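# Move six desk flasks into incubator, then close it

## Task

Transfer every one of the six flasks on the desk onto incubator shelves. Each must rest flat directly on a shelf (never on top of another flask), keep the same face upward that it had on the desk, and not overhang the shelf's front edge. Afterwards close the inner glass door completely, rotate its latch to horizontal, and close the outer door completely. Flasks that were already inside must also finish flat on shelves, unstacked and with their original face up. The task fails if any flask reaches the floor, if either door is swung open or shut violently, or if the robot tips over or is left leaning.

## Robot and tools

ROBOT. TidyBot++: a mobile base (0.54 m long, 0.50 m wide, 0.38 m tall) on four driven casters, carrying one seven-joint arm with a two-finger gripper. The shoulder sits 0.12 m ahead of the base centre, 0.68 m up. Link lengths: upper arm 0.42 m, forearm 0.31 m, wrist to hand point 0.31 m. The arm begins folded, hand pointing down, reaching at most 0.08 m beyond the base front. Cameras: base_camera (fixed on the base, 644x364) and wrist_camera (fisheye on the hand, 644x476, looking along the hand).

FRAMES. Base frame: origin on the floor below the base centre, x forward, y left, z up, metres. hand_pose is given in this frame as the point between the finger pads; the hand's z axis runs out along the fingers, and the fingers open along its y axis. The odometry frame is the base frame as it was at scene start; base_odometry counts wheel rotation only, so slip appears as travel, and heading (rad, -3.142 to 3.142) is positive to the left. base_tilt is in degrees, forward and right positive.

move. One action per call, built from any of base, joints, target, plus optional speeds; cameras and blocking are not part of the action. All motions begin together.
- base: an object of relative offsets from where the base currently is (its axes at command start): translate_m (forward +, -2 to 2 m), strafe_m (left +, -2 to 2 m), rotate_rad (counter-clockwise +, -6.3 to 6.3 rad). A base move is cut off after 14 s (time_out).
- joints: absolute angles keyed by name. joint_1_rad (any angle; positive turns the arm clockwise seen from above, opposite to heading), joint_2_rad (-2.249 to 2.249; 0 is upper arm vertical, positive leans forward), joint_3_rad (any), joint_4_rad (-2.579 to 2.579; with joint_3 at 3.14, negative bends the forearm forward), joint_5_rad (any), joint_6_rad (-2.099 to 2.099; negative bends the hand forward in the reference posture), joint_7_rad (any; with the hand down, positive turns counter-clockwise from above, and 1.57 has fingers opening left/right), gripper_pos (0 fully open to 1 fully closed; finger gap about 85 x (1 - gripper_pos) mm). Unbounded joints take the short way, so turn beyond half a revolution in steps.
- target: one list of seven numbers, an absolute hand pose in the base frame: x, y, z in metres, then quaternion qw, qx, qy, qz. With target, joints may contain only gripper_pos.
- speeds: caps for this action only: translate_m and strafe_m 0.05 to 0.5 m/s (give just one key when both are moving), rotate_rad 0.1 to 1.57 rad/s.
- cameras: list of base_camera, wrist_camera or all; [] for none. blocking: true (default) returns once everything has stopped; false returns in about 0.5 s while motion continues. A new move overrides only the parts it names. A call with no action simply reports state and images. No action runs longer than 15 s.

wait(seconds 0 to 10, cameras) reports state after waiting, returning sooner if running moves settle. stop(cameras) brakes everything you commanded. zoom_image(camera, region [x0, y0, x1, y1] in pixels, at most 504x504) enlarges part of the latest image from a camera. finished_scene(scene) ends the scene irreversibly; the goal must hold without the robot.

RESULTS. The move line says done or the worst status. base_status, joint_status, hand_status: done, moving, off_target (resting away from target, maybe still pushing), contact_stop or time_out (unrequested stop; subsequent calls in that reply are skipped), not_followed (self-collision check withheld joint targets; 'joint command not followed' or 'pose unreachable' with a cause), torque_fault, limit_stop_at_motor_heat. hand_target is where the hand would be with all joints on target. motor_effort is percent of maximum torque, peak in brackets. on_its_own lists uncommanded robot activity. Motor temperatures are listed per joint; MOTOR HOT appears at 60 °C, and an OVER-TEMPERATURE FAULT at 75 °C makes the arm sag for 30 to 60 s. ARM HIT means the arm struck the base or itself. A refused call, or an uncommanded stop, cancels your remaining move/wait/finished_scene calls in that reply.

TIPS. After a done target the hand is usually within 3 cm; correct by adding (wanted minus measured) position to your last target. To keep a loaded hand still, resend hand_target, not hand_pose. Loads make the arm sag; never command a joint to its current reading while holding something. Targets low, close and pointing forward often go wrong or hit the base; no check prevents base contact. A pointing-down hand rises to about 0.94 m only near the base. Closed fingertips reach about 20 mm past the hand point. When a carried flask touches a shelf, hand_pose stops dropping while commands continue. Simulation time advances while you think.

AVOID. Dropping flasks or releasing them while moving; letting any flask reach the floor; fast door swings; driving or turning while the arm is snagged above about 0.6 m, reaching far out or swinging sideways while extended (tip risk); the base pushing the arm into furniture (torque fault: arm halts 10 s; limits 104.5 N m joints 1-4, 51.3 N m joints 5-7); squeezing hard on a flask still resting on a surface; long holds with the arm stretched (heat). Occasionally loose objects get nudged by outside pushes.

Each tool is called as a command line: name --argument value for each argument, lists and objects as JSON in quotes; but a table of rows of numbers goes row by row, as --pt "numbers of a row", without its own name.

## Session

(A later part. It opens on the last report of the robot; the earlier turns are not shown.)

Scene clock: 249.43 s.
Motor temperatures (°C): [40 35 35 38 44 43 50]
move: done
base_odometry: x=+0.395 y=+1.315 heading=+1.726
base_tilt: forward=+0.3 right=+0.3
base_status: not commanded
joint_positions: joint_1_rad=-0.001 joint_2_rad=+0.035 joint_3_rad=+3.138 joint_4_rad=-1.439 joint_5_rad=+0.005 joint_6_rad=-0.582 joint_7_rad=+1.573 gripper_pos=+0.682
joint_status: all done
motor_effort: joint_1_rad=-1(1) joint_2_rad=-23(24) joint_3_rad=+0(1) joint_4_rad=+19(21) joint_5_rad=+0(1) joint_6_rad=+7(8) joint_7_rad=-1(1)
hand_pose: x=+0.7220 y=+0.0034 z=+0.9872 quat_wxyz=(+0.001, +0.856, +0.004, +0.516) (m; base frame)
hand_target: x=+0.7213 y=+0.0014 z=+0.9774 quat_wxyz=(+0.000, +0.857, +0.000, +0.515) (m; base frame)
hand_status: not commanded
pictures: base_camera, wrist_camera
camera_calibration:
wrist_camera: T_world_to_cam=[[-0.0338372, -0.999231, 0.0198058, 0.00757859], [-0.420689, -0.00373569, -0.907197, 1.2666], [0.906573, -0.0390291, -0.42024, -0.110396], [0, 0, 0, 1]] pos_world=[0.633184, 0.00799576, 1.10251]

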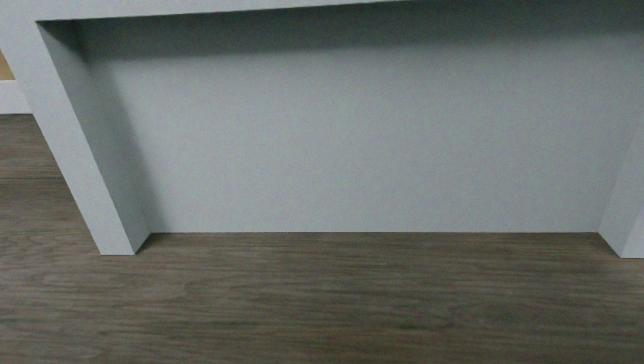

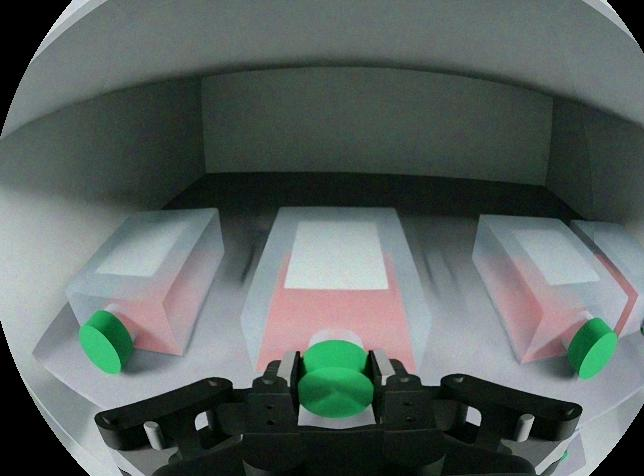

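move --joints '{"joint_4_rad": -1.44,  "joint_6_rad": -0.585}' --cameras '[]'

move --joints '{"gripper_pos": 0.45}' --cameras '[]'

move --base '{"translate_m": -0.07}' --speeds '{"translate_m": 0.1}'

Scene clock: 250.30 s.
Motor temperatures (°C): [40 35 35 38 44 43 50]
move: done
base_odometry: x=+0.395 y=+1.315 heading=+1.726
base_tilt: forward=+0.2 right=+0.3
base_status: not commanded
joint_positions: joint_1_rad=-0.001 joint_2_rad=+0.035 joint_3_rad=+3.138 joint_4_rad=-1.439 joint_5_rad=+0.005 joint_6_rad=-0.582 joint_7_rad=+1.573 gripper_pos=+0.682
joint_status: all done
motor_effort: joint_1_rad=+0(1) joint_2_rad=-25(25) joint_3_rad=+0(1) joint_4_rad=+20(21) joint_5_rad=+0(1) joint_6_rad=+8(8) joint_7_rad=-1(2)
hand_pose: x=+0.7221 y=+0.0034 z=+0.9874 quat_wxyz=(+0.001, +0.856, +0.004, +0.517) (m; base frame)
hand_target: x=+0.7208 y=+0.0014 z=+0.9873 quat_wxyz=(+0.000, +0.857, +0.000, +0.516) (m; base frame)
hand_status: not commanded
pictures: none
No camera images: "cameras" was empty.

Scene clock: 251.07 s.
Motor temperatures (°C): [40 35 35 38 44 43 50]
move: done
base_odometry: x=+0.395 y=+1.315 heading=+1.726
base_tilt: forward=+0.2 right=+0.3
base_status: not commanded
joint_positions: joint_1_rad=-0.001 joint_2_rad=+0.035 joint_3_rad=+3.138 joint_4_rad=-1.439 joint_5_rad=+0.005 joint_6_rad=-0.582 joint_7_rad=+1.573 gripper_pos=+0.450
joint_status: all done
motor_effort: joint_1_rad=-1(1) joint_2_rad=-24(25) joint_3_rad=+0(1) joint_4_rad=+21(21) joint_5_rad=+0(1) joint_6_rad=+8(9) joint_7_rad=+0(1)
hand_pose: x=+0.7221 y=+0.0034 z=+0.9874 quat_wxyz=(+0.001, +0.856, +0.004, +0.517) (m; base frame)
hand_target: x=+0.7208 y=+0.0014 z=+0.9873 quat_wxyz=(+0.000, +0.857, +0.000, +0.516) (m; base frame)
hand_status: not commanded
pictures: none
No camera images: "cameras" was empty.

Scene clock: 252.27 s.
Motor temperatures (°C): [40 35 35 38 44 43 50]
move: done
base_odometry: x=+0.406 y=+1.246 heading=+1.726
base_tilt: forward=+0.2 right=+0.3
base_status: done
joint_positions: joint_1_rad=-0.001 joint_2_rad=+0.036 joint_3_rad=+3.138 joint_4_rad=-1.439 joint_5_rad=+0.005 joint_6_rad=-0.582 joint_7_rad=+1.573 gripper_pos=+0.450
joint_status: not commanded
motor_effort: joint_1_rad=+0(1) joint_2_rad=-24(29) joint_3_rad=+0(1) joint_4_rad=+20(22) joint_5_rad=+1(1) joint_6_rad=+8(8) joint_7_rad=-1(1)
hand_pose: x=+0.7221 y=+0.0034 z=+0.9873 quat_wxyz=(+0.001, +0.856, +0.004, +0.516) (m; base frame)
hand_target: x=+0.7208 y=+0.0014 z=+0.9873 quat_wxyz=(+0.000, +0.857, +0.000, +0.516) (m; base frame)
hand_status: not commanded
pictures: base_camera, wrist_camera
camera_calibration:
wrist_camera: T_world_to_cam=[[-0.0338438, -0.999231, 0.0197996, 0.00758765], [-0.420525, -0.00373433, -0.907273, 1.26667], [0.90665, -0.0390318, -0.420075, -0.110583], [0, 0, 0, 1]] pos_world=[0.633184, 0.00799575, 1.10262]

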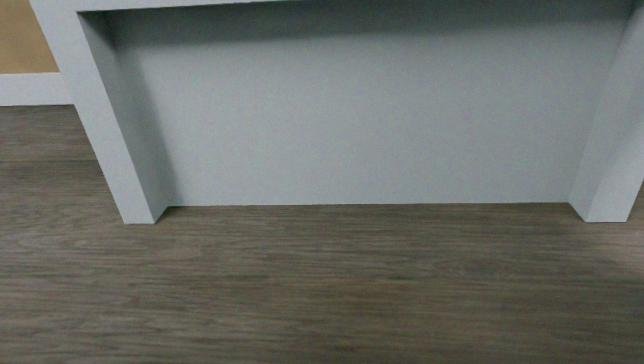

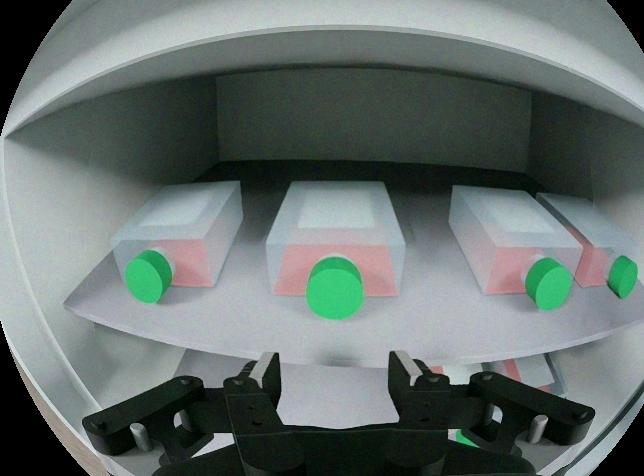

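move --base '{"translate_m": -0.45}' --cameras '[]'

move --joints '{"joint_2_rad": 0.065, "joint_4_rad": -1.325,  "joint_6_rad": -0.704, "gripper_pos": 0.2}' --base '{"rotate_rad": 1.39}' --cameras '[]'

move --base '{"translate_m": 0.80, "strafe_m": 1.23}'

Scene clock: 254.90 s.
Motor temperatures (°C): [40 35 35 38 44 43 50]
move: done
base_odometry: x=+0.476 y=+0.801 heading=+1.726
base_tilt: forward=+0.2 right=+0.3
base_status: done
joint_positions: joint_1_rad=-0.001 joint_2_rad=+0.032 joint_3_rad=+3.138 joint_4_rad=-1.439 joint_5_rad=+0.005 joint_6_rad=-0.582 joint_7_rad=+1.573 gripper_pos=+0.450
joint_status: not commanded
motor_effort: joint_1_rad=-1(3) joint_2_rad=-25(29) joint_3_rad=+0(3) joint_4_rad=+21(22) joint_5_rad=+0(1) joint_6_rad=+7(9) joint_7_rad=-1(2)
hand_pose: x=+0.7211 y=+0.0033 z=+0.9893 quat_wxyz=(+0.001, +0.855, +0.004, +0.518) (m; base frame)
hand_target: x=+0.7208 y=+0.0014 z=+0.9873 quat_wxyz=(+0.000, +0.857, +0.000, +0.516) (m; base frame)
hand_status: not commanded
pictures: none
No camera images: "cameras" was empty.

Scene clock: 257.07 s.
Motor temperatures (°C): [40 35 35 38 44 43 50]
move: done
base_odometry: x=+0.475 y=+0.801 heading=+3.116
base_tilt: forward=+0.2 right=+0.3
base_status: done
joint_positions: joint_1_rad=-0.007 joint_2_rad=+0.058 joint_3_rad=+3.137 joint_4_rad=-1.348 joint_5_rad=+0.005 joint_6_rad=-0.658 joint_7_rad=+1.573 gripper_pos=+0.200
joint_status: all done
motor_effort: joint_1_rad=-1(3) joint_2_rad=-25(29) joint_3_rad=+0(3) joint_4_rad=+20(22) joint_5_rad=+0(2) joint_6_rad=+8(9) joint_7_rad=-1(2)
hand_pose: x=+0.7277 y=+0.0074 z=+1.0063 quat_wxyz=(+0.000, +0.858, +0.007, +0.513) (m; base frame)
hand_target: x=+0.7252 y=+0.0014 z=+1.0027 quat_wxyz=(+0.000, +0.866, +0.000, +0.500) (m; base frame)
hand_status: not commanded
pictures: none
No camera images: "cameras" was empty.

Scene clock: 260.93 s.
Motor temperatures (°C): [40 34 35 38 44 43 50]
move: done
base_odometry: x=-0.356 y=-0.408 heading=+3.116
base_tilt: forward=+0.2 right=+0.3
base_status: done
joint_positions: joint_1_rad=-0.005 joint_2_rad=+0.059 joint_3_rad=+3.137 joint_4_rad=-1.347 joint_5_rad=+0.005 joint_6_rad=-0.660 joint_7_rad=+1.573 gripper_pos=+0.200
joint_status: not commanded
motor_effort: joint_1_rad=-1(3) joint_2_rad=-25(29) joint_3_rad=+0(2) joint_4_rad=+20(21) joint_5_rad=+0(1) joint_6_rad=+8(8) joint_7_rad=-1(2)
hand_pose: x=+0.7276 y=+0.0061 z=+1.0053 quat_wxyz=(+0.000, +0.859, +0.006, +0.512) (m; base frame)
hand_target: x=+0.7252 y=+0.0014 z=+1.0027 quat_wxyz=(+0.000, +0.866, +0.000, +0.500) (m; base frame)
hand_status: not commanded
pictures: base_camera, wrist_camera
camera_calibration:
wrist_camera: T_world_to_cam=[[-0.0293894, -0.999368, 0.0199877, 0.00668836], [-0.429709, -0.00542244, -0.902951, 1.28762], [0.902489, -0.035126, -0.429278, -0.0956068], [0, 0, 0, 1]] pos_world=[0.639784, 0.0103079, 1.12149]

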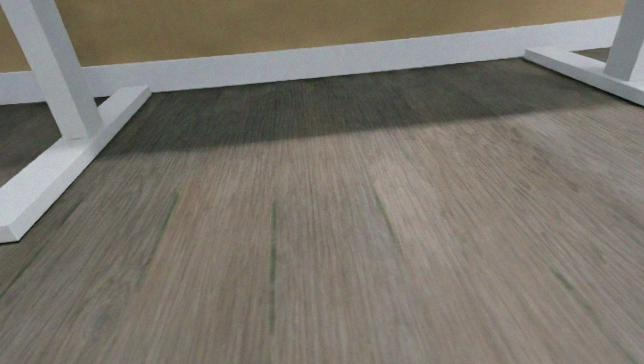

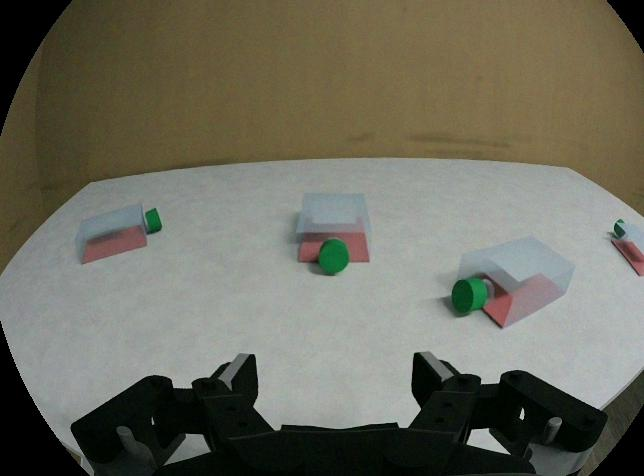

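move --cameras '["wrist_camera"]'

Scene clock: 262.13 s.
Motor temperatures (°C): [40 34 35 38 44 43 50]
base_odometry: x=-0.356 y=-0.408 heading=+3.116
base_tilt: forward=+0.3 right=+0.3
base_status: done
joint_positions: joint_1_rad=-0.005 joint_2_rad=+0.059 joint_3_rad=+3.137 joint_4_rad=-1.347 joint_5_rad=+0.005 joint_6_rad=-0.660 joint_7_rad=+1.573 gripper_pos=+0.200
joint_status: not commanded
motor_effort: joint_1_rad=+0(3) joint_2_rad=-25(29) joint_3_rad=+0(2) joint_4_rad=+20(21) joint_5_rad=+0(1) joint_6_rad=+8(8) joint_7_rad=-1(2)
hand_pose: x=+0.7276 y=+0.0061 z=+1.0053 quat_wxyz=(+0.000, +0.859, +0.006, +0.512) (m; base frame)
hand_target: x=+0.7252 y=+0.0014 z=+1.0027 quat_wxyz=(+0.000, +0.866, +0.000, +0.500) (m; base frame)
hand_status: not commanded
pictures: wrist_camera
camera_calibration:
wrist_camera: T_world_to_cam=[[-0.0293894, -0.999368, 0.0199877, 0.00668836], [-0.429709, -0.00542244, -0.902951, 1.28762], [0.902489, -0.035126, -0.429278, -0.0956068], [0, 0, 0, 1]] pos_world=[0.639784, 0.0103079, 1.12149]

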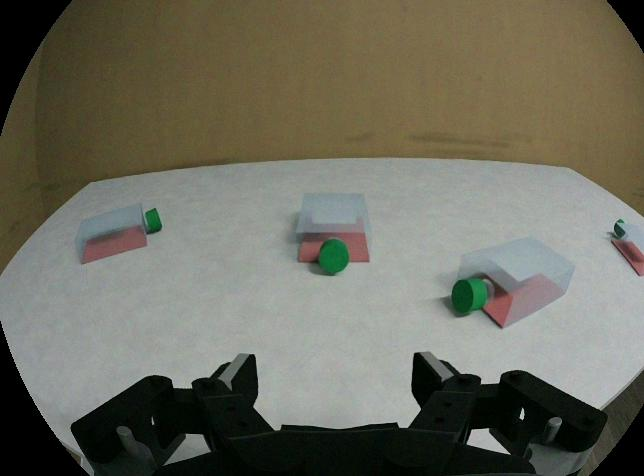

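move --base '{"translate_m": 0.21}' --speeds '{"translate_m": 0.2}' --joints '{"joint_2_rad": 0.01, "joint_4_rad": -1.52, "joint_6_rad": -0.51, "gripper_pos": 0.35}' --cameras '["wrist_camera"]'

Scene clock: 264.40 s.
Motor temperatures (°C): [40 34 35 38 44 43 50]
move: done
base_odometry: x=-0.566 y=-0.403 heading=+3.116
base_tilt: forward=+0.2 right=+0.3
base_status: done
joint_positions: joint_1_rad=-0.005 joint_2_rad=+0.036 joint_3_rad=+3.137 joint_4_rad=-1.502 joint_5_rad=+0.005 joint_6_rad=-0.545 joint_7_rad=+1.573 gripper_pos=+0.350
joint_status: all done
motor_effort: joint_1_rad=+0(1) joint_2_rad=-25(28) joint_3_rad=+0(1) joint_4_rad=+20(22) joint_5_rad=+1(1) joint_6_rad=+8(9) joint_7_rad=-1(2)
hand_pose: x=+0.7195 y=+0.0062 z=+0.9601 quat_wxyz=(+0.000, +0.863, +0.006, +0.505) (m; base frame)
hand_target: x=+0.7150 y=+0.0014 z=+0.9746 quat_wxyz=(+0.000, +0.852, +0.000, +0.523) (m; base frame)
hand_status: not commanded
pictures: wrist_camera
camera_calibration:
wrist_camera: T_world_to_cam=[[-0.0284241, -0.999379, 0.0208332, 0.00596306], [-0.444729, -0.00602188, -0.895645, 1.24716], [0.895214, -0.034723, -0.444281, -0.0881138], [0, 0, 0, 1]] pos_world=[0.633696, 0.01041, 1.07774]

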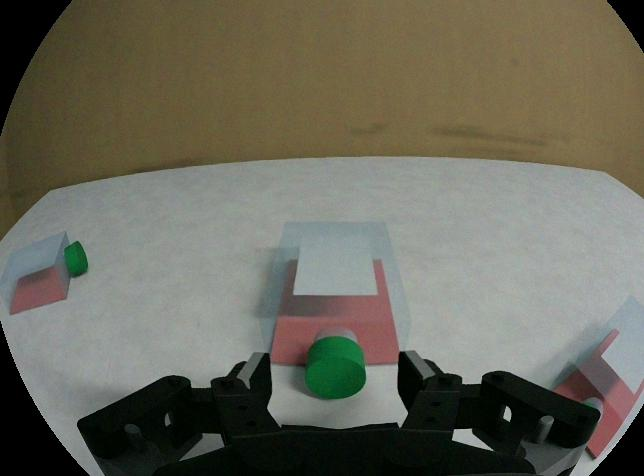

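move --base '{"translate_m": 0.033}' --speeds '{"translate_m": 0.1}' --joints '{"joint_2_rad": 0.01, "joint_4_rad": -1.607, "joint_6_rad": -0.42}' --cameras '["wrist_camera"]'

move --joints '{"joint_2_rad": 0.01, "joint_4_rad": -1.617, "joint_6_rad": -0.41}' --cameras '["wrist_camera"]'

Scene clock: 265.77 s.
Motor temperatures (°C): [40 34 35 38 44 43 50]
move: done
base_odometry: x=-0.600 y=-0.402 heading=+3.116
base_tilt: forward=+0.2 right=+0.3
base_status: done
joint_positions: joint_1_rad=-0.005 joint_2_rad=+0.024 joint_3_rad=+3.137 joint_4_rad=-1.588 joint_5_rad=+0.005 joint_6_rad=-0.456 joint_7_rad=+1.573 gripper_pos=+0.350
joint_status: all done
motor_effort: joint_1_rad=+0(1) joint_2_rad=-24(28) joint_3_rad=+0(1) joint_4_rad=+21(23) joint_5_rad=+0(1) joint_6_rad=+8(8) joint_7_rad=+0(1)
hand_pose: x=+0.7168 y=+0.0063 z=+0.9407 quat_wxyz=(+0.000, +0.859, +0.006, +0.511) (m; base frame)
hand_target: x=+0.7153 y=+0.0014 z=+0.9481 quat_wxyz=(+0.000, +0.851, +0.000, +0.525) (m; base frame)
hand_status: not commanded
pictures: wrist_camera
camera_calibration:
wrist_camera: T_world_to_cam=[[-0.0283223, -0.999392, 0.0203335, 0.00683338], [-0.431619, -0.0061208, -0.902035, 1.2252], [0.901611, -0.034324, -0.431183, -0.111214], [0, 0, 0, 1]] pos_world=[0.629284, 0.0105111, 1.05708]

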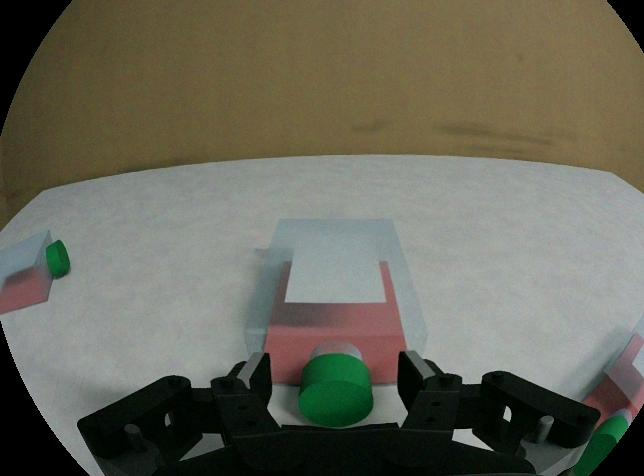

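Scene clock: 266.30 s.
Motor temperatures (°C): [40 34 35 38 44 43 50]
move: done
base_odometry: x=-0.600 y=-0.402 heading=+3.116
base_tilt: forward=+0.2 right=+0.3
base_status: not commanded
joint_positions: joint_1_rad=-0.005 joint_2_rad=+0.024 joint_3_rad=+3.137 joint_4_rad=-1.597 joint_5_rad=+0.005 joint_6_rad=-0.444 joint_7_rad=+1.573 gripper_pos=+0.350
joint_status: all done
motor_effort: joint_1_rad=+0(1) joint_2_rad=-24(25) joint_3_rad=+0(1) joint_4_rad=+20(21) joint_5_rad=+0(1) joint_6_rad=+8(8) joint_7_rad=-1(1)
hand_pose: x=+0.7171 y=+0.0063 z=+0.9389 quat_wxyz=(+0.000, +0.859, +0.006, +0.512) (m; base frame)
hand_target: x=+0.7151 y=+0.0014 z=+0.9450 quat_wxyz=(+0.000, +0.851, +0.000, +0.525) (m; base frame)
hand_status: not commanded
pictures: wrist_camera
camera_calibration:
wrist_camera: T_world_to_cam=[[-0.0282965, -0.999395, 0.020202, 0.00699852], [-0.428831, -0.00611908, -0.903364, 1.22296], [0.902942, -0.0342253, -0.428398, -0.11589], [0, 0, 0, 1]] pos_world=[0.629281, 0.0105113, 1.05499]

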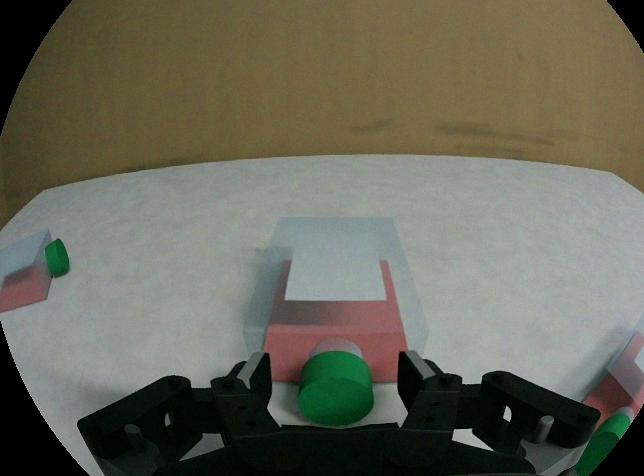

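move --joints '{"joint_2_rad": 0.01, "joint_4_rad": -1.645, "joint_6_rad": -0.38}' --cameras '["wrist_camera"]'

Scene clock: 267.10 s.
Motor temperatures (°C): [40 34 35 38 44 43 50]
move: done
base_odometry: x=-0.600 y=-0.402 heading=+3.116
base_tilt: forward=+0.2 right=+0.3
base_status: not commanded
joint_positions: joint_1_rad=-0.005 joint_2_rad=+0.024 joint_3_rad=+3.137 joint_4_rad=-1.626 joint_5_rad=+0.005 joint_6_rad=-0.413 joint_7_rad=+1.573 gripper_pos=+0.350
joint_status: all done
motor_effort: joint_1_rad=-1(1) joint_2_rad=-24(25) joint_3_rad=+0(1) joint_4_rad=+20(21) joint_5_rad=+0(1) joint_6_rad=+8(9) joint_7_rad=-1(2)
hand_pose: x=+0.7169 y=+0.0064 z=+0.9305 quat_wxyz=(+0.000, +0.858, +0.006, +0.514) (m; base frame)
hand_target: x=+0.7148 y=+0.0014 z=+0.9367 quat_wxyz=(+0.000, +0.851, +0.000, +0.525) (m; base frame)
hand_status: not commanded
pictures: wrist_camera
camera_calibration:
wrist_camera: T_world_to_cam=[[-0.028169, -0.999402, 0.0200394, 0.0072504], [-0.426403, -0.0061182, -0.904512, 1.21457], [0.904094, -0.0340241, -0.425976, -0.122421], [0, 0, 0, 1]] pos_world=[0.628779, 0.0105118, 1.0463]

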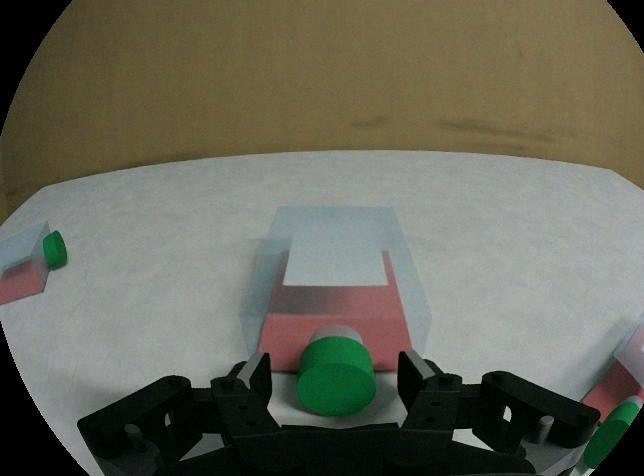

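move --joints '{"gripper_pos": 0.85}' --cameras '["wrist_camera"]'

move --joints '{"joint_2_rad": 0.015, "joint_4_rad": -1.33, "joint_6_rad": -0.70}' --cameras '["wrist_camera"]'

Scene clock: 268.13 s.
Motor temperatures (°C): [40 34 35 38 44 43 50]
move: off_target
base_odometry: x=-0.600 y=-0.402 heading=+3.116
base_tilt: forward=+0.2 right=+0.3
base_status: not commanded
joint_positions: joint_1_rad=-0.005 joint_2_rad=+0.024 joint_3_rad=+3.137 joint_4_rad=-1.626 joint_5_rad=+0.005 joint_6_rad=-0.412 joint_7_rad=+1.573 gripper_pos=+0.681
joint_status: gripper_pos off_target (ended at +0.681, target +0.850)
motor_effort: joint_1_rad=+0(1) joint_2_rad=-24(25) joint_3_rad=+0(1) joint_4_rad=+20(21) joint_5_rad=+1(1) joint_6_rad=+8(8) joint_7_rad=-1(1)
hand_pose: x=+0.7170 y=+0.0064 z=+0.9307 quat_wxyz=(+0.000, +0.858, +0.006, +0.514) (m; base frame)
hand_target: x=+0.7148 y=+0.0014 z=+0.9367 quat_wxyz=(+0.000, +0.851, +0.000, +0.525) (m; base frame)
hand_status: not commanded
pictures: wrist_camera
camera_calibration:
wrist_camera: T_world_to_cam=[[-0.028184, -0.999402, 0.0200152, 0.00728107], [-0.425676, -0.00611729, -0.904855, 1.21465], [0.904437, -0.0340225, -0.425249, -0.12331], [0, 0, 0, 1]] pos_world=[0.628778, 0.0105118, 1.0465]

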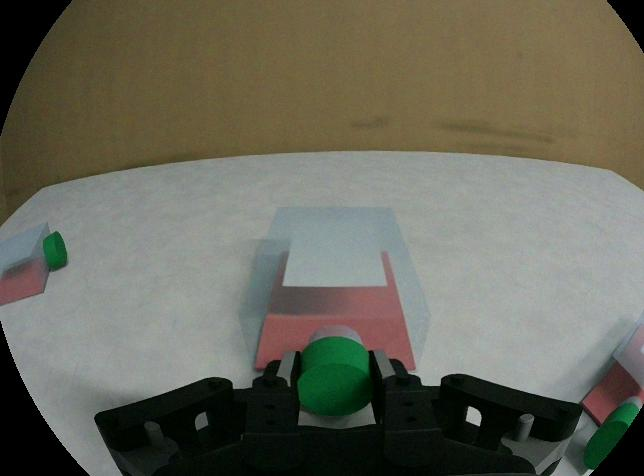

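Scene clock: 269.57 s.
Motor temperatures (°C): [40 34 35 38 44 43 50]
move: done
base_odometry: x=-0.600 y=-0.402 heading=+3.116
base_tilt: forward=+0.2 right=+0.3
base_status: not commanded
joint_positions: joint_1_rad=-0.005 joint_2_rad=+0.024 joint_3_rad=+3.137 joint_4_rad=-1.359 joint_5_rad=+0.005 joint_6_rad=-0.655 joint_7_rad=+1.573 gripper_pos=+0.681
joint_status: all done
motor_effort: joint_1_rad=+0(1) joint_2_rad=-25(26) joint_3_rad=+0(1) joint_4_rad=+21(24) joint_5_rad=+0(1) joint_6_rad=+9(10) joint_7_rad=-1(1)
hand_pose: x=+0.7158 y=+0.0060 z=+1.0205 quat_wxyz=(+0.000, +0.852, +0.006, +0.524) (m; base frame)
hand_target: x=+0.7086 y=+0.0014 z=+1.0308 quat_wxyz=(+0.000, +0.853, +0.000, +0.521) (m; base frame)
hand_status: not commanded
pictures: wrist_camera
camera_calibration:
wrist_camera: T_world_to_cam=[[-0.0298343, -0.999372, 0.0191338, 0.00714617], [-0.404857, -0.00542001, -0.914364, 1.29011], [0.913893, -0.0350258, -0.404441, -0.112088], [0, 0, 0, 1]] pos_world=[0.624962, 0.0102081, 1.13416]

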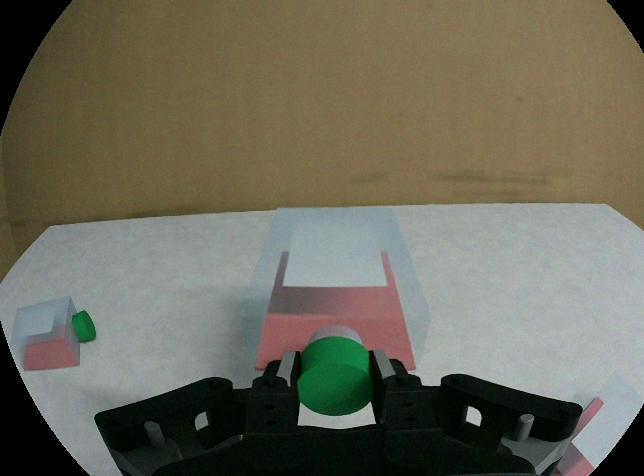

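move --base '{"translate_m": -0.68}' --speeds '{"translate_m": 0.35}' --cameras '[]'

move --base '{"rotate_rad": -1.426}' --speeds '{"rotate_rad": 0.9}' --cameras '["wrist_camera"]'

move --base '{"translate_m": 1.145, "strafe_m": -0.37}' --speeds '{"translate_m": 0.4}' --joints '{"joint_2_rad": 0.10, "joint_4_rad": -1.75, "joint_6_rad": -0.2}'

Scene clock: 273.10 s.
Motor temperatures (°C): [40 34 35 38 44 42 50]
move: done
base_odometry: x=+0.080 y=-0.419 heading=+3.117
base_tilt: forward=+0.2 right=+0.3
base_status: done
joint_positions: joint_1_rad=-0.004 joint_2_rad=+0.024 joint_3_rad=+3.137 joint_4_rad=-1.359 joint_5_rad=+0.005 joint_6_rad=-0.662 joint_7_rad=+1.573 gripper_pos=+0.681
joint_status: not commanded
motor_effort: joint_1_rad=+0(4) joint_2_rad=-26(30) joint_3_rad=+0(3) joint_4_rad=+21(22) joint_5_rad=+0(1) joint_6_rad=+9(9) joint_7_rad=-1(2)
hand_pose: x=+0.7150 y=+0.0058 z=+1.0191 quat_wxyz=(+0.000, +0.853, +0.006, +0.521) (m; base frame)
hand_target: x=+0.7086 y=+0.0014 z=+1.0308 quat_wxyz=(+0.000, +0.853, +0.000, +0.521) (m; base frame)
hand_status: not commanded
pictures: none
No camera images: "cameras" was empty.

Scene clock: 275.57 s.
Motor temperatures (°C): [40 34 35 38 44 42 50]
move: done
base_odometry: x=+0.080 y=-0.419 heading=+1.691
base_tilt: forward=+0.2 right=+0.3
base_status: done
joint_positions: joint_1_rad=-0.001 joint_2_rad=+0.024 joint_3_rad=+3.137 joint_4_rad=-1.359 joint_5_rad=+0.005 joint_6_rad=-0.662 joint_7_rad=+1.573 gripper_pos=+0.681
joint_status: not commanded
motor_effort: joint_1_rad=+0(3) joint_2_rad=-25(26) joint_3_rad=+1(3) joint_4_rad=+21(22) joint_5_rad=+0(1) joint_6_rad=+9(9) joint_7_rad=-1(2)
hand_pose: x=+0.7150 y=+0.0032 z=+1.0191 quat_wxyz=(+0.002, +0.853, +0.004, +0.521) (m; base frame)
hand_target: x=+0.7086 y=+0.0014 z=+1.0308 quat_wxyz=(+0.000, +0.853, +0.000, +0.521) (m; base frame)
hand_status: not commanded
pictures: wrist_camera
camera_calibration:
wrist_camera: T_world_to_cam=[[-0.0345588, -0.999216, 0.0193, 0.00760594], [-0.41001, -0.00343628, -0.912075, 1.28989], [0.911426, -0.0394333, -0.40957, -0.10494], [0, 0, 0, 1]] pos_world=[0.624776, 0.00789426, 1.13335]

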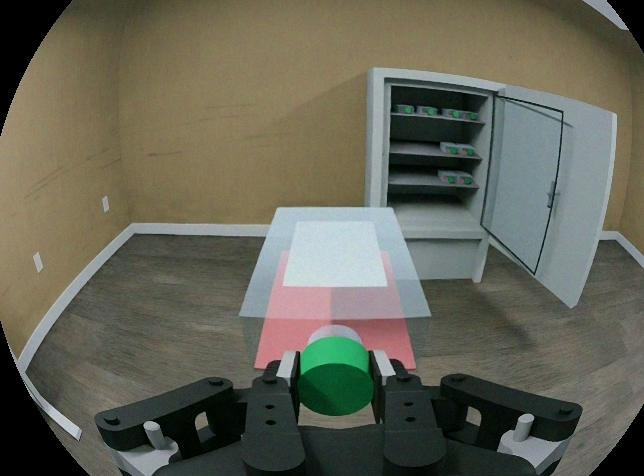

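Scene clock: 279.67 s.
Motor temperatures (°C): [40 34 35 38 44 42 50]
move: done
base_odometry: x=+0.310 y=+0.762 heading=+1.691
base_tilt: forward=+0.2 right=+0.3
base_status: done
joint_positions: joint_1_rad=-0.001 joint_2_rad=+0.095 joint_3_rad=+3.137 joint_4_rad=-1.737 joint_5_rad=+0.005 joint_6_rad=-0.239 joint_7_rad=+1.573 gripper_pos=+0.681
joint_status: all done
motor_effort: joint_1_rad=+0(1) joint_2_rad=-27(30) joint_3_rad=+0(1) joint_4_rad=+21(24) joint_5_rad=+0(1) joint_6_rad=+8(10) joint_7_rad=-1(2)
hand_pose: x=+0.7358 y=+0.0039 z=+0.8702 quat_wxyz=(+0.001, +0.860, +0.005, +0.510) (m; base frame)
hand_target: x=+0.7394 y=+0.0014 z=+0.8703 quat_wxyz=(+0.000, +0.855, +0.000, +0.519) (m; base frame)
hand_status: not commanded
pictures: base_camera, wrist_camera
camera_calibration:
wrist_camera: T_world_to_cam=[[-0.0319327, -0.999291, 0.0199566, 0.009313], [-0.433804, -0.00413124, -0.900998, 1.17048], [0.900441, -0.0374285, -0.433364, -0.156077], [0, 0, 0, 1]] pos_world=[0.648593, 0.00830017, 0.986773]

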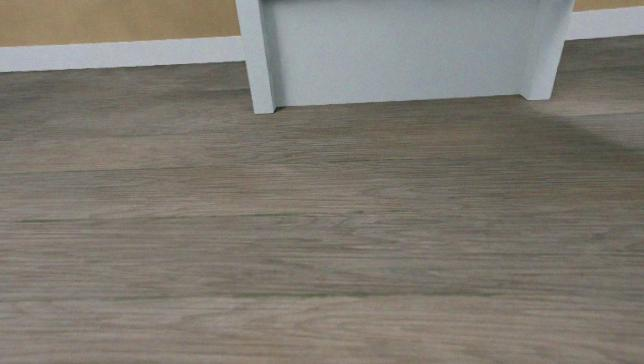

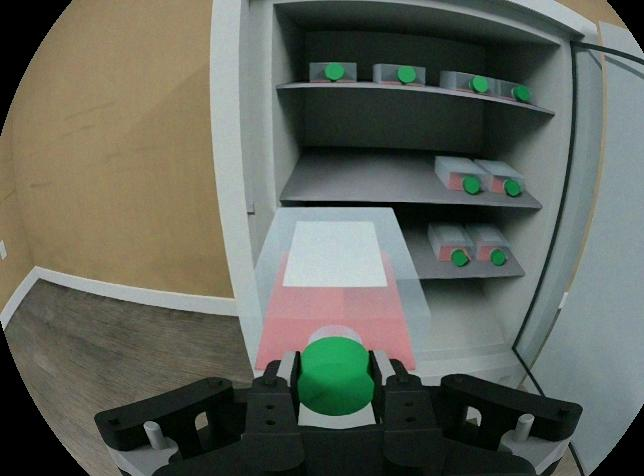

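move --base '{"translate_m": 0.3}' --speeds '{"translate_m": 0.25}' --joints '{"joint_2_rad": 0.10, "joint_4_rad": -1.865, "joint_6_rad": -0.085}' --cameras '["wrist_camera"]'

Scene clock: 282.47 s.
Motor temperatures (°C): [40 34 35 38 44 42 50]
move: done
base_odometry: x=+0.275 y=+1.060 heading=+1.690
base_tilt: forward=+0.2 right=+0.3
base_status: done
joint_positions: joint_1_rad=-0.001 joint_2_rad=+0.098 joint_3_rad=+3.137 joint_4_rad=-1.853 joint_5_rad=+0.005 joint_6_rad=-0.124 joint_7_rad=+1.573 gripper_pos=+0.681
joint_status: all done
motor_effort: joint_1_rad=+0(1) joint_2_rad=-27(29) joint_3_rad=+0(1) joint_4_rad=+20(22) joint_5_rad=+0(2) joint_6_rad=+8(10) joint_7_rad=-1(1)
hand_pose: x=+0.7246 y=+0.0040 z=+0.8339 quat_wxyz=(+0.001, +0.861, +0.005, +0.509) (m; base frame)
hand_target: x=+0.7275 y=+0.0014 z=+0.8362 quat_wxyz=(+0.000, +0.855, +0.000, +0.519) (m; base frame)
hand_status: not commanded
pictures: wrist_camera
camera_calibration:
wrist_camera: T_world_to_cam=[[-0.0312798, -0.999313, 0.0198973, 0.00932851], [-0.437026, -0.00422921, -0.899439, 1.13392], [0.898905, -0.0368299, -0.436593, -0.157914], [0, 0, 0, 1]] pos_world=[0.637794, 0.00830172, 0.950763]

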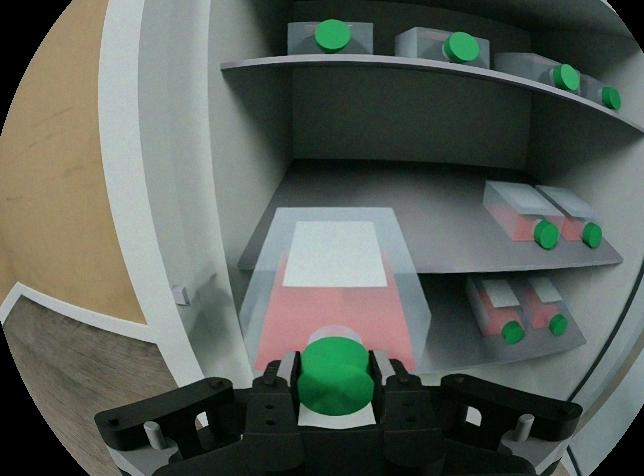

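move --base '{"translate_m": 0.14}' --speeds '{"translate_m": 0.12}' --joints '{"joint_2_rad": 0.10, "joint_4_rad": -1.895, "joint_6_rad": -0.055}' --cameras '["wrist_camera"]'

Scene clock: 284.57 s.
Motor temperatures (°C): [40 34 35 38 44 42 50]
move: done
base_odometry: x=+0.258 y=+1.200 heading=+1.690
base_tilt: forward=+0.2 right=+0.3
base_status: done
joint_positions: joint_1_rad=-0.001 joint_2_rad=+0.100 joint_3_rad=+3.137 joint_4_rad=-1.882 joint_5_rad=+0.005 joint_6_rad=-0.092 joint_7_rad=+1.573 gripper_pos=+0.681
joint_status: all done
motor_effort: joint_1_rad=-1(1) joint_2_rad=-26(29) joint_3_rad=+1(1) joint_4_rad=+20(21) joint_5_rad=+1(1) joint_6_rad=+9(9) joint_7_rad=-1(2)
hand_pose: x=+0.7216 y=+0.0040 z=+0.8244 quat_wxyz=(+0.001, +0.861, +0.005, +0.508) (m; base frame)
hand_target: x=+0.7237 y=+0.0014 z=+0.8276 quat_wxyz=(+0.000, +0.855, +0.000, +0.519) (m; base frame)
hand_status: not commanded
pictures: wrist_camera
camera_calibration:
wrist_camera: T_world_to_cam=[[-0.031096, -0.99932, 0.0198164, 0.00948365], [-0.437226, -0.00422855, -0.899342, 1.1241], [0.898814, -0.0366302, -0.436797, -0.159113], [0, 0, 0, 1]] pos_world=[0.634794, 0.00840218, 0.941263]

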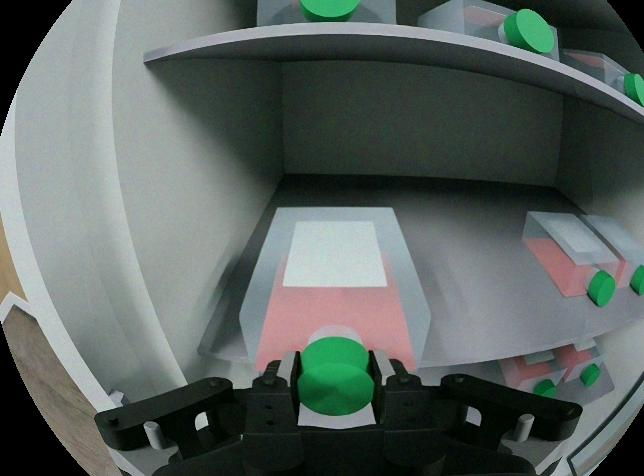

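move --base '{"translate_m": 0.095}' --speeds '{"translate_m": 0.08}' --cameras '["wrist_camera"]'

move --joints '{"joint_2_rad": 0.10, "joint_4_rad": -1.95, "joint_6_rad": 0.0}' --cameras '["wrist_camera"]'

Scene clock: 286.40 s.
Motor temperatures (°C): [40 34 35 38 44 42 50]
move: done
base_odometry: x=+0.247 y=+1.294 heading=+1.690
base_tilt: forward=+0.3 right=+0.3
base_status: done
joint_positions: joint_1_rad=-0.001 joint_2_rad=+0.100 joint_3_rad=+3.137 joint_4_rad=-1.883 joint_5_rad=+0.005 joint_6_rad=-0.092 joint_7_rad=+1.573 gripper_pos=+0.681
joint_status: not commanded
motor_effort: joint_1_rad=+0(1) joint_2_rad=-26(29) joint_3_rad=+0(1) joint_4_rad=+19(21) joint_5_rad=+1(1) joint_6_rad=+8(9) joint_7_rad=-1(2)
hand_pose: x=+0.7217 y=+0.0040 z=+0.8241 quat_wxyz=(+0.001, +0.861, +0.005, +0.508) (m; base frame)
hand_target: x=+0.7237 y=+0.0014 z=+0.8276 quat_wxyz=(+0.000, +0.855, +0.000, +0.519) (m; base frame)
hand_status: not commanded
pictures: wrist_camera
camera_calibration:
wrist_camera: T_world_to_cam=[[-0.0310924, -0.99932, 0.0198219, 0.00948628], [-0.437427, -0.00422696, -0.899244, 1.12404], [0.898716, -0.0366302, -0.436998, -0.159129], [0, 0, 0, 1]] pos_world=[0.634994, 0.00840217, 0.941062]

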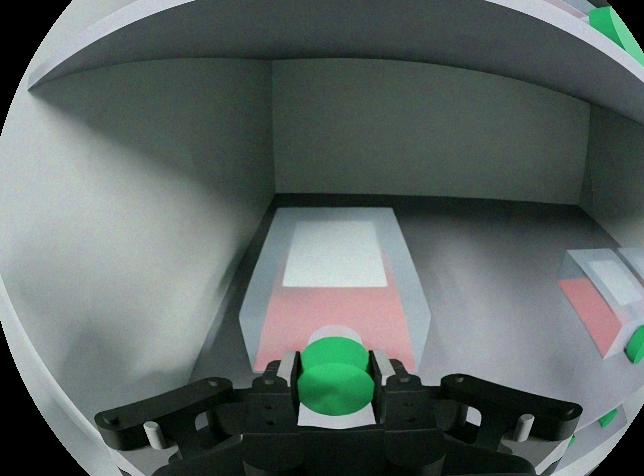

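Scene clock: 287.43 s.
Motor temperatures (°C): [40 34 35 38 44 42 50]
move: done
base_odometry: x=+0.247 y=+1.294 heading=+1.690
base_tilt: forward=+0.3 right=+0.3
base_status: not commanded
joint_positions: joint_1_rad=-0.001 joint_2_rad=+0.100 joint_3_rad=+3.137 joint_4_rad=-1.937 joint_5_rad=+0.005 joint_6_rad=-0.038 joint_7_rad=+1.573 gripper_pos=+0.681
joint_status: all done
motor_effort: joint_1_rad=+0(1) joint_2_rad=-26(27) joint_3_rad=+0(1) joint_4_rad=+20(21) joint_5_rad=+0(1) joint_6_rad=+8(9) joint_7_rad=-1(2)
hand_pose: x=+0.7144 y=+0.0041 z=+0.8085 quat_wxyz=(+0.000, +0.861, +0.005, +0.508) (m; base frame)
hand_target: x=+0.7162 y=+0.0014 z=+0.8120 quat_wxyz=(+0.000, +0.855, +0.000, +0.519) (m; base frame)
hand_status: not commanded
pictures: wrist_camera
camera_calibration:
wrist_camera: T_world_to_cam=[[-0.0309035, -0.999327, 0.0197492, 0.00951782], [-0.437829, -0.00422788, -0.899048, 1.10689], [0.898527, -0.0364306, -0.437404, -0.158894], [0, 0, 0, 1]] pos_world=[0.627694, 0.00840263, 0.925461]

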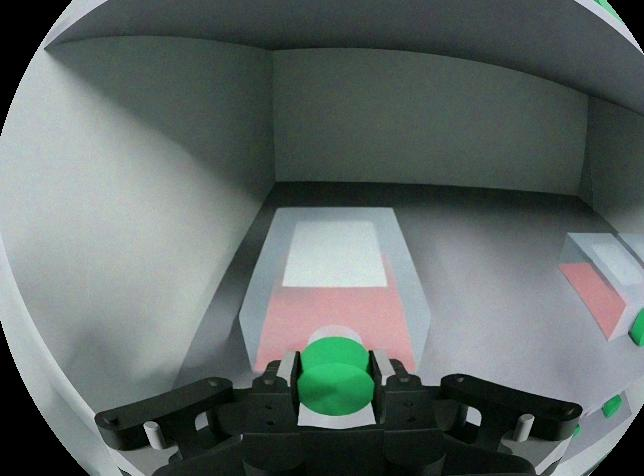

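move --joints '{"joint_2_rad": 0.10, "joint_4_rad": -1.98, "joint_6_rad": 0.03}' --cameras '["wrist_camera"]'

move --joints '{"joint_2_rad": 0.10, "joint_4_rad": -2.0, "joint_6_rad": 0.05}' --cameras '["wrist_camera"]'

move --joints '{"joint_2_rad": 0.10, "joint_4_rad": -2.02, "joint_6_rad": 0.07}' --cameras '["wrist_camera"]'

Scene clock: 288.23 s.
Motor temperatures (°C): [40 34 35 38 44 43 50]
move: done
base_odometry: x=+0.247 y=+1.294 heading=+1.690
base_tilt: forward=+0.2 right=+0.3
base_status: not commanded
joint_positions: joint_1_rad=-0.001 joint_2_rad=+0.100 joint_3_rad=+3.137 joint_4_rad=-1.966 joint_5_rad=+0.005 joint_6_rad=-0.007 joint_7_rad=+1.573 gripper_pos=+0.681
joint_status: all done
motor_effort: joint_1_rad=+0(1) joint_2_rad=-26(27) joint_3_rad=+1(1) joint_4_rad=+19(20) joint_5_rad=+1(1) joint_6_rad=+9(9) joint_7_rad=-1(2)
hand_pose: x=+0.7106 y=+0.0041 z=+0.8013 quat_wxyz=(+0.000, +0.861, +0.005, +0.509) (m; base frame)
hand_target: x=+0.7117 y=+0.0014 z=+0.8037 quat_wxyz=(+0.000, +0.855, +0.000, +0.519) (m; base frame)
hand_status: not commanded
pictures: wrist_camera
camera_calibration:
wrist_camera: T_world_to_cam=[[-0.0307735, -0.999335, 0.0195804, 0.00961343], [-0.435494, -0.00422703, -0.900182, 1.09794], [0.899665, -0.0362288, -0.435074, -0.161335], [0, 0, 0, 1]] pos_world=[0.623592, 0.00840308, 0.917969]

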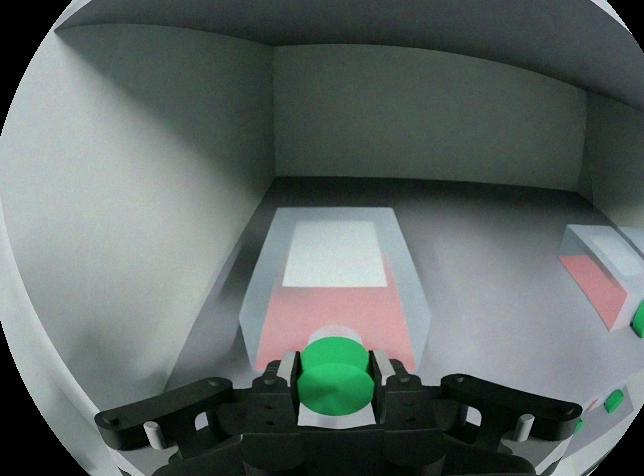

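Scene clock: 288.87 s.
Motor temperatures (°C): [40 34 35 38 44 43 50]
move: done
base_odometry: x=+0.247 y=+1.294 heading=+1.690
base_tilt: forward=+0.2 right=+0.3
base_status: not commanded
joint_positions: joint_1_rad=-0.001 joint_2_rad=+0.100 joint_3_rad=+3.137 joint_4_rad=-1.984 joint_5_rad=+0.005 joint_6_rad=+0.013 joint_7_rad=+1.573 gripper_pos=+0.681
joint_status: all done
motor_effort: joint_1_rad=-1(1) joint_2_rad=-26(26) joint_3_rad=+0(1) joint_4_rad=+19(20) joint_5_rad=+0(1) joint_6_rad=+9(9) joint_7_rad=-1(2)
hand_pose: x=+0.7079 y=+0.0041 z=+0.7963 quat_wxyz=(+0.000, +0.860, +0.005, +0.510) (m; base frame)
hand_target: x=+0.7086 y=+0.0014 z=+0.7983 quat_wxyz=(+0.000, +0.855, +0.000, +0.519) (m; base frame)
hand_status: not commanded
pictures: wrist_camera
camera_calibration:
wrist_camera: T_world_to_cam=[[-0.0307038, -0.999338, 0.0195069, 0.00964914], [-0.434607, -0.00422682, -0.90061, 1.09207], [0.900097, -0.0361299, -0.43419, -0.162066], [0, 0, 0, 1]] pos_world=[0.620791, 0.00840331, 0.912972]

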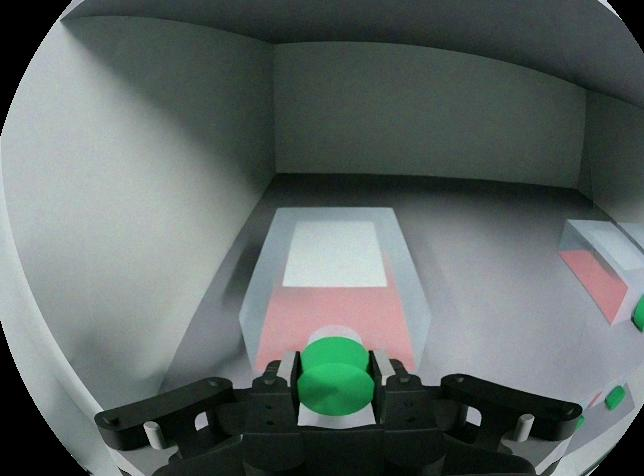

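Scene clock: 289.50 s.
Motor temperatures (°C): [40 34 35 38 44 43 50]
move: done
base_odometry: x=+0.247 y=+1.294 heading=+1.690
base_tilt: forward=+0.2 right=+0.3
base_status: not commanded
joint_positions: joint_1_rad=-0.001 joint_2_rad=+0.100 joint_3_rad=+3.137 joint_4_rad=-2.004 joint_5_rad=+0.005 joint_6_rad=+0.033 joint_7_rad=+1.573 gripper_pos=+0.681
joint_status: all done
motor_effort: joint_1_rad=+0(1) joint_2_rad=-25(26) joint_3_rad=+0(1) joint_4_rad=+19(20) joint_5_rad=+0(1) joint_6_rad=+9(9) joint_7_rad=-1(1)
hand_pose: x=+0.7048 y=+0.0042 z=+0.7910 quat_wxyz=(+0.000, +0.860, +0.005, +0.510) (m; base frame)
hand_target: x=+0.7054 y=+0.0014 z=+0.7929 quat_wxyz=(+0.000, +0.855, +0.000, +0.519) (m; base frame)
hand_status: not commanded
pictures: wrist_camera
camera_calibration:
wrist_camera: T_world_to_cam=[[-0.0306182, -0.999342, 0.0194563, 0.00965068], [-0.434405, -0.00422648, -0.900708, 1.08591], [0.900197, -0.03603, -0.43399, -0.16182], [0, 0, 0, 1]] pos_world=[0.617691, 0.00840353, 0.907672]

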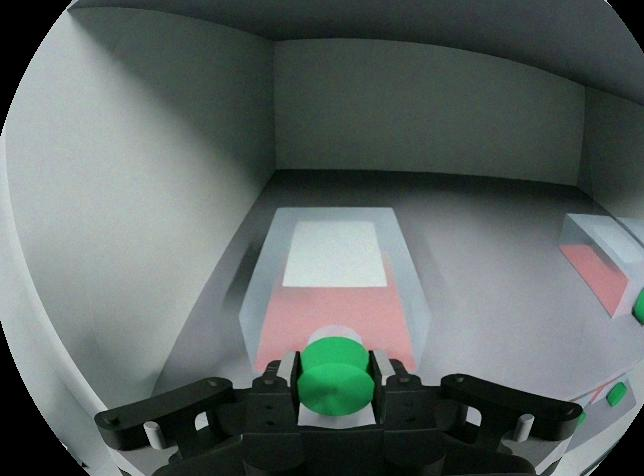

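move --joints '{"joint_2_rad": 0.125, "joint_4_rad": -2.02, "joint_6_rad": 0.07}' --cameras '["wrist_camera"]'

move --joints '{"joint_2_rad": 0.125, "joint_4_rad": -2.04, "joint_6_rad": 0.09}' --cameras '["wrist_camera"]'

Scene clock: 290.30 s.
Motor temperatures (°C): [40 34 35 38 44 43 50]
move: done
base_odometry: x=+0.247 y=+1.294 heading=+1.690
base_tilt: forward=+0.3 right=+0.3
base_status: not commanded
joint_positions: joint_1_rad=-0.001 joint_2_rad=+0.112 joint_3_rad=+3.137 joint_4_rad=-2.005 joint_5_rad=+0.005 joint_6_rad=+0.033 joint_7_rad=+1.573 gripper_pos=+0.681
joint_status: all done
motor_effort: joint_1_rad=-1(1) joint_2_rad=-26(27) joint_3_rad=+0(1) joint_4_rad=+19(20) joint_5_rad=+1(1) joint_6_rad=+8(10) joint_7_rad=+0(1)
hand_pose: x=+0.7059 y=+0.0042 z=+0.7841 quat_wxyz=(+0.000, +0.863, +0.005, +0.505) (m; base frame)
hand_target: x=+0.7080 y=+0.0014 z=+0.7782 quat_wxyz=(+0.000, +0.861, +0.000, +0.508) (m; base frame)
hand_status: not commanded
pictures: wrist_camera
camera_calibration:
wrist_camera: T_world_to_cam=[[-0.0303856, -0.999342, 0.019816, 0.00937435], [-0.445013, -0.00422624, -0.895514, 1.08355], [0.895008, -0.0360291, -0.444592, -0.153875], [0, 0, 0, 1]] pos_world=[0.6202, 0.00840354, 0.901738]

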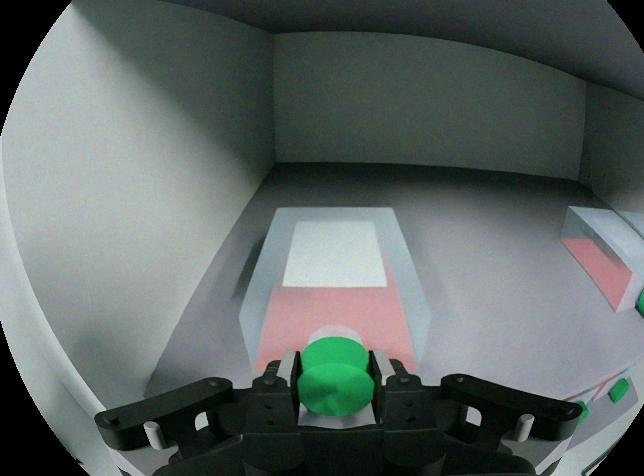

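Scene clock: 290.90 s.
Motor temperatures (°C): [40 34 35 38 44 43 50]
move: done
base_odometry: x=+0.247 y=+1.294 heading=+1.690
base_tilt: forward=+0.2 right=+0.3
base_status: not commanded
joint_positions: joint_1_rad=-0.001 joint_2_rad=+0.112 joint_3_rad=+3.137 joint_4_rad=-2.021 joint_5_rad=+0.005 joint_6_rad=+0.057 joint_7_rad=+1.573 gripper_pos=+0.681
joint_status: all done
motor_effort: joint_1_rad=-1(1) joint_2_rad=-25(26) joint_3_rad=+1(1) joint_4_rad=+18(19) joint_5_rad=+0(1) joint_6_rad=+7(9) joint_7_rad=-1(1)
hand_pose: x=+0.7044 y=+0.0042 z=+0.7817 quat_wxyz=(+0.000, +0.861, +0.005, +0.508) (m; base frame)
hand_target: x=+0.7045 y=+0.0014 z=+0.7729 quat_wxyz=(+0.000, +0.861, +0.000, +0.508) (m; base frame)
hand_status: not commanded
pictures: wrist_camera
camera_calibration:
wrist_camera: T_world_to_cam=[[-0.0304914, -0.999346, 0.0194516, 0.00975006], [-0.438227, -0.00412474, -0.898855, 1.07858], [0.898347, -0.0359315, -0.437814, -0.161112], [0, 0, 0, 1]] pos_world=[0.617694, 0.00840356, 0.89876]

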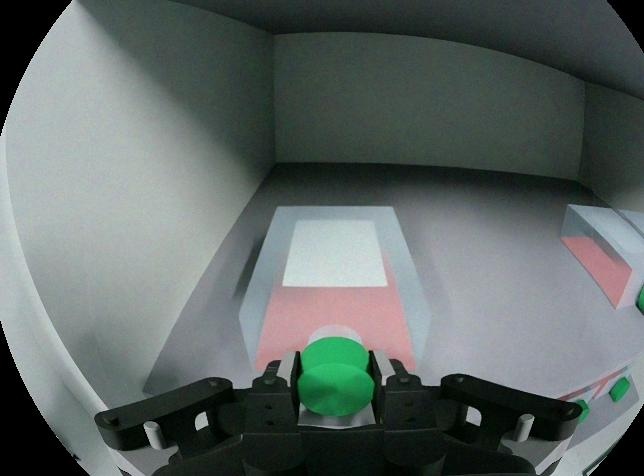

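move --joints '{"joint_2_rad": 0.125, "joint_4_rad": -2.055, "joint_6_rad": 0.105}' --cameras '["wrist_camera"]'

Scene clock: 291.63 s.
Motor temperatures (°C): [40 34 35 38 44 43 50]
move: done
base_odometry: x=+0.247 y=+1.294 heading=+1.690
base_tilt: forward=+0.3 right=+0.3
base_status: not commanded
joint_positions: joint_1_rad=-0.001 joint_2_rad=+0.112 joint_3_rad=+3.137 joint_4_rad=-2.033 joint_5_rad=+0.005 joint_6_rad=+0.075 joint_7_rad=+1.573 gripper_pos=+0.681
joint_status: all done
motor_effort: joint_1_rad=+0(1) joint_2_rad=-24(25) joint_3_rad=+0(1) joint_4_rad=+17(19) joint_5_rad=-1(1) joint_6_rad=+7(8) joint_7_rad=-1(1)
hand_pose: x=+0.7033 y=+0.0042 z=+0.7803 quat_wxyz=(+0.000, +0.860, +0.005, +0.511) (m; base frame)
hand_target: x=+0.7018 y=+0.0014 z=+0.7690 quat_wxyz=(+0.000, +0.861, +0.000, +0.508) (m; base frame)
hand_status: not commanded
pictures: wrist_camera
camera_calibration:
wrist_camera: T_world_to_cam=[[-0.0305205, -0.999349, 0.0192173, 0.00996497], [-0.432588, -0.00412584, -0.901582, 1.07502], [0.901075, -0.0358299, -0.432181, -0.167181], [0, 0, 0, 1]] pos_world=[0.615989, 0.00840379, 0.896779]

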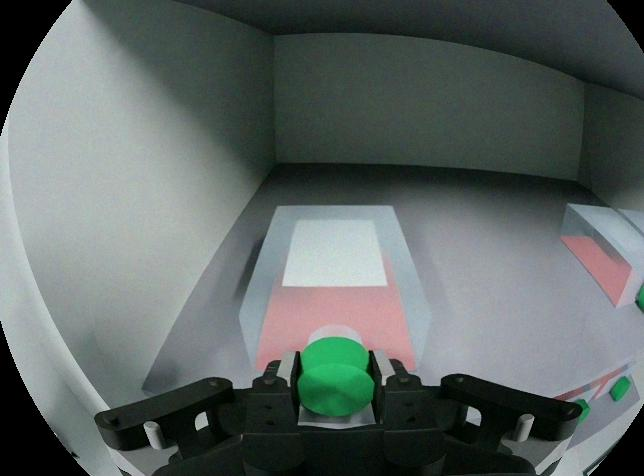

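move --joints '{"joint_2_rad": 0.125, "joint_4_rad": -1.975, "joint_6_rad": 0.0}' --cameras '[]'

move --base '{"translate_m": 0.035}' --speeds '{"translate_m": 0.08}' --cameras '["wrist_camera"]'

Scene clock: 292.87 s.
Motor temperatures (°C): [40 34 35 38 44 42 50]
move: done
base_odometry: x=+0.247 y=+1.294 heading=+1.690
base_tilt: forward=+0.2 right=+0.3
base_status: not commanded
joint_positions: joint_1_rad=-0.001 joint_2_rad=+0.112 joint_3_rad=+3.137 joint_4_rad=-1.998 joint_5_rad=+0.005 joint_6_rad=+0.027 joint_7_rad=+1.573 gripper_pos=+0.681
joint_status: all done
motor_effort: joint_1_rad=+0(1) joint_2_rad=-26(26) joint_3_rad=+0(1) joint_4_rad=+19(19) joint_5_rad=+1(1) joint_6_rad=+9(9) joint_7_rad=-1(2)
hand_pose: x=+0.7072 y=+0.0041 z=+0.7861 quat_wxyz=(+0.000, +0.863, +0.005, +0.505) (m; base frame)
hand_target: x=+0.7115 y=+0.0014 z=+0.7834 quat_wxyz=(+0.000, +0.867, +0.000, +0.498) (m; base frame)
hand_status: not commanded
pictures: none
No camera images: "cameras" was empty.

Scene clock: 293.80 s.
Motor temperatures (°C): [40 34 35 38 44 42 50]
move: done
base_odometry: x=+0.243 y=+1.329 heading=+1.690
base_tilt: forward=+0.3 right=+0.3
base_status: done
joint_positions: joint_1_rad=-0.001 joint_2_rad=+0.115 joint_3_rad=+3.137 joint_4_rad=-1.997 joint_5_rad=+0.005 joint_6_rad=+0.027 joint_7_rad=+1.573 gripper_pos=+0.681
joint_status: not commanded
motor_effort: joint_1_rad=+0(1) joint_2_rad=-25(28) joint_3_rad=+0(1) joint_4_rad=+18(20) joint_5_rad=+1(1) joint_6_rad=+8(9) joint_7_rad=-1(1)
hand_pose: x=+0.7076 y=+0.0041 z=+0.7842 quat_wxyz=(+0.000, +0.864, +0.005, +0.504) (m; base frame)
hand_target: x=+0.7115 y=+0.0014 z=+0.7834 quat_wxyz=(+0.000, +0.867, +0.000, +0.498) (m; base frame)
hand_status: not commanded
pictures: wrist_camera
camera_calibration:
wrist_camera: T_world_to_cam=[[-0.0303362, -0.999342, 0.0198932, 0.00932395], [-0.447336, -0.00422389, -0.894356, 1.08515], [0.893851, -0.0360303, -0.446913, -0.15259], [0, 0, 0, 1]] pos_world=[0.622102, 0.00840353, 0.902131]

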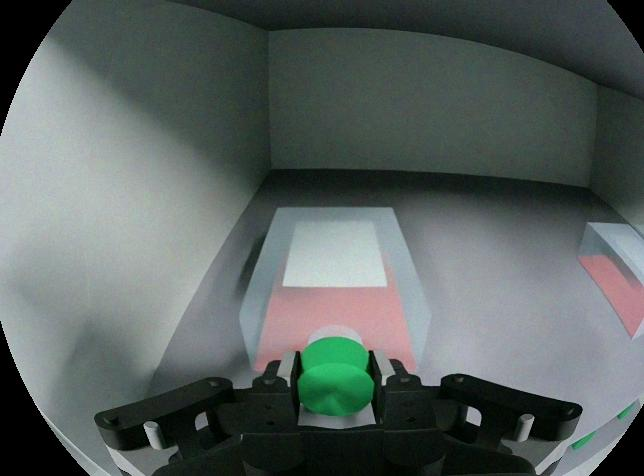

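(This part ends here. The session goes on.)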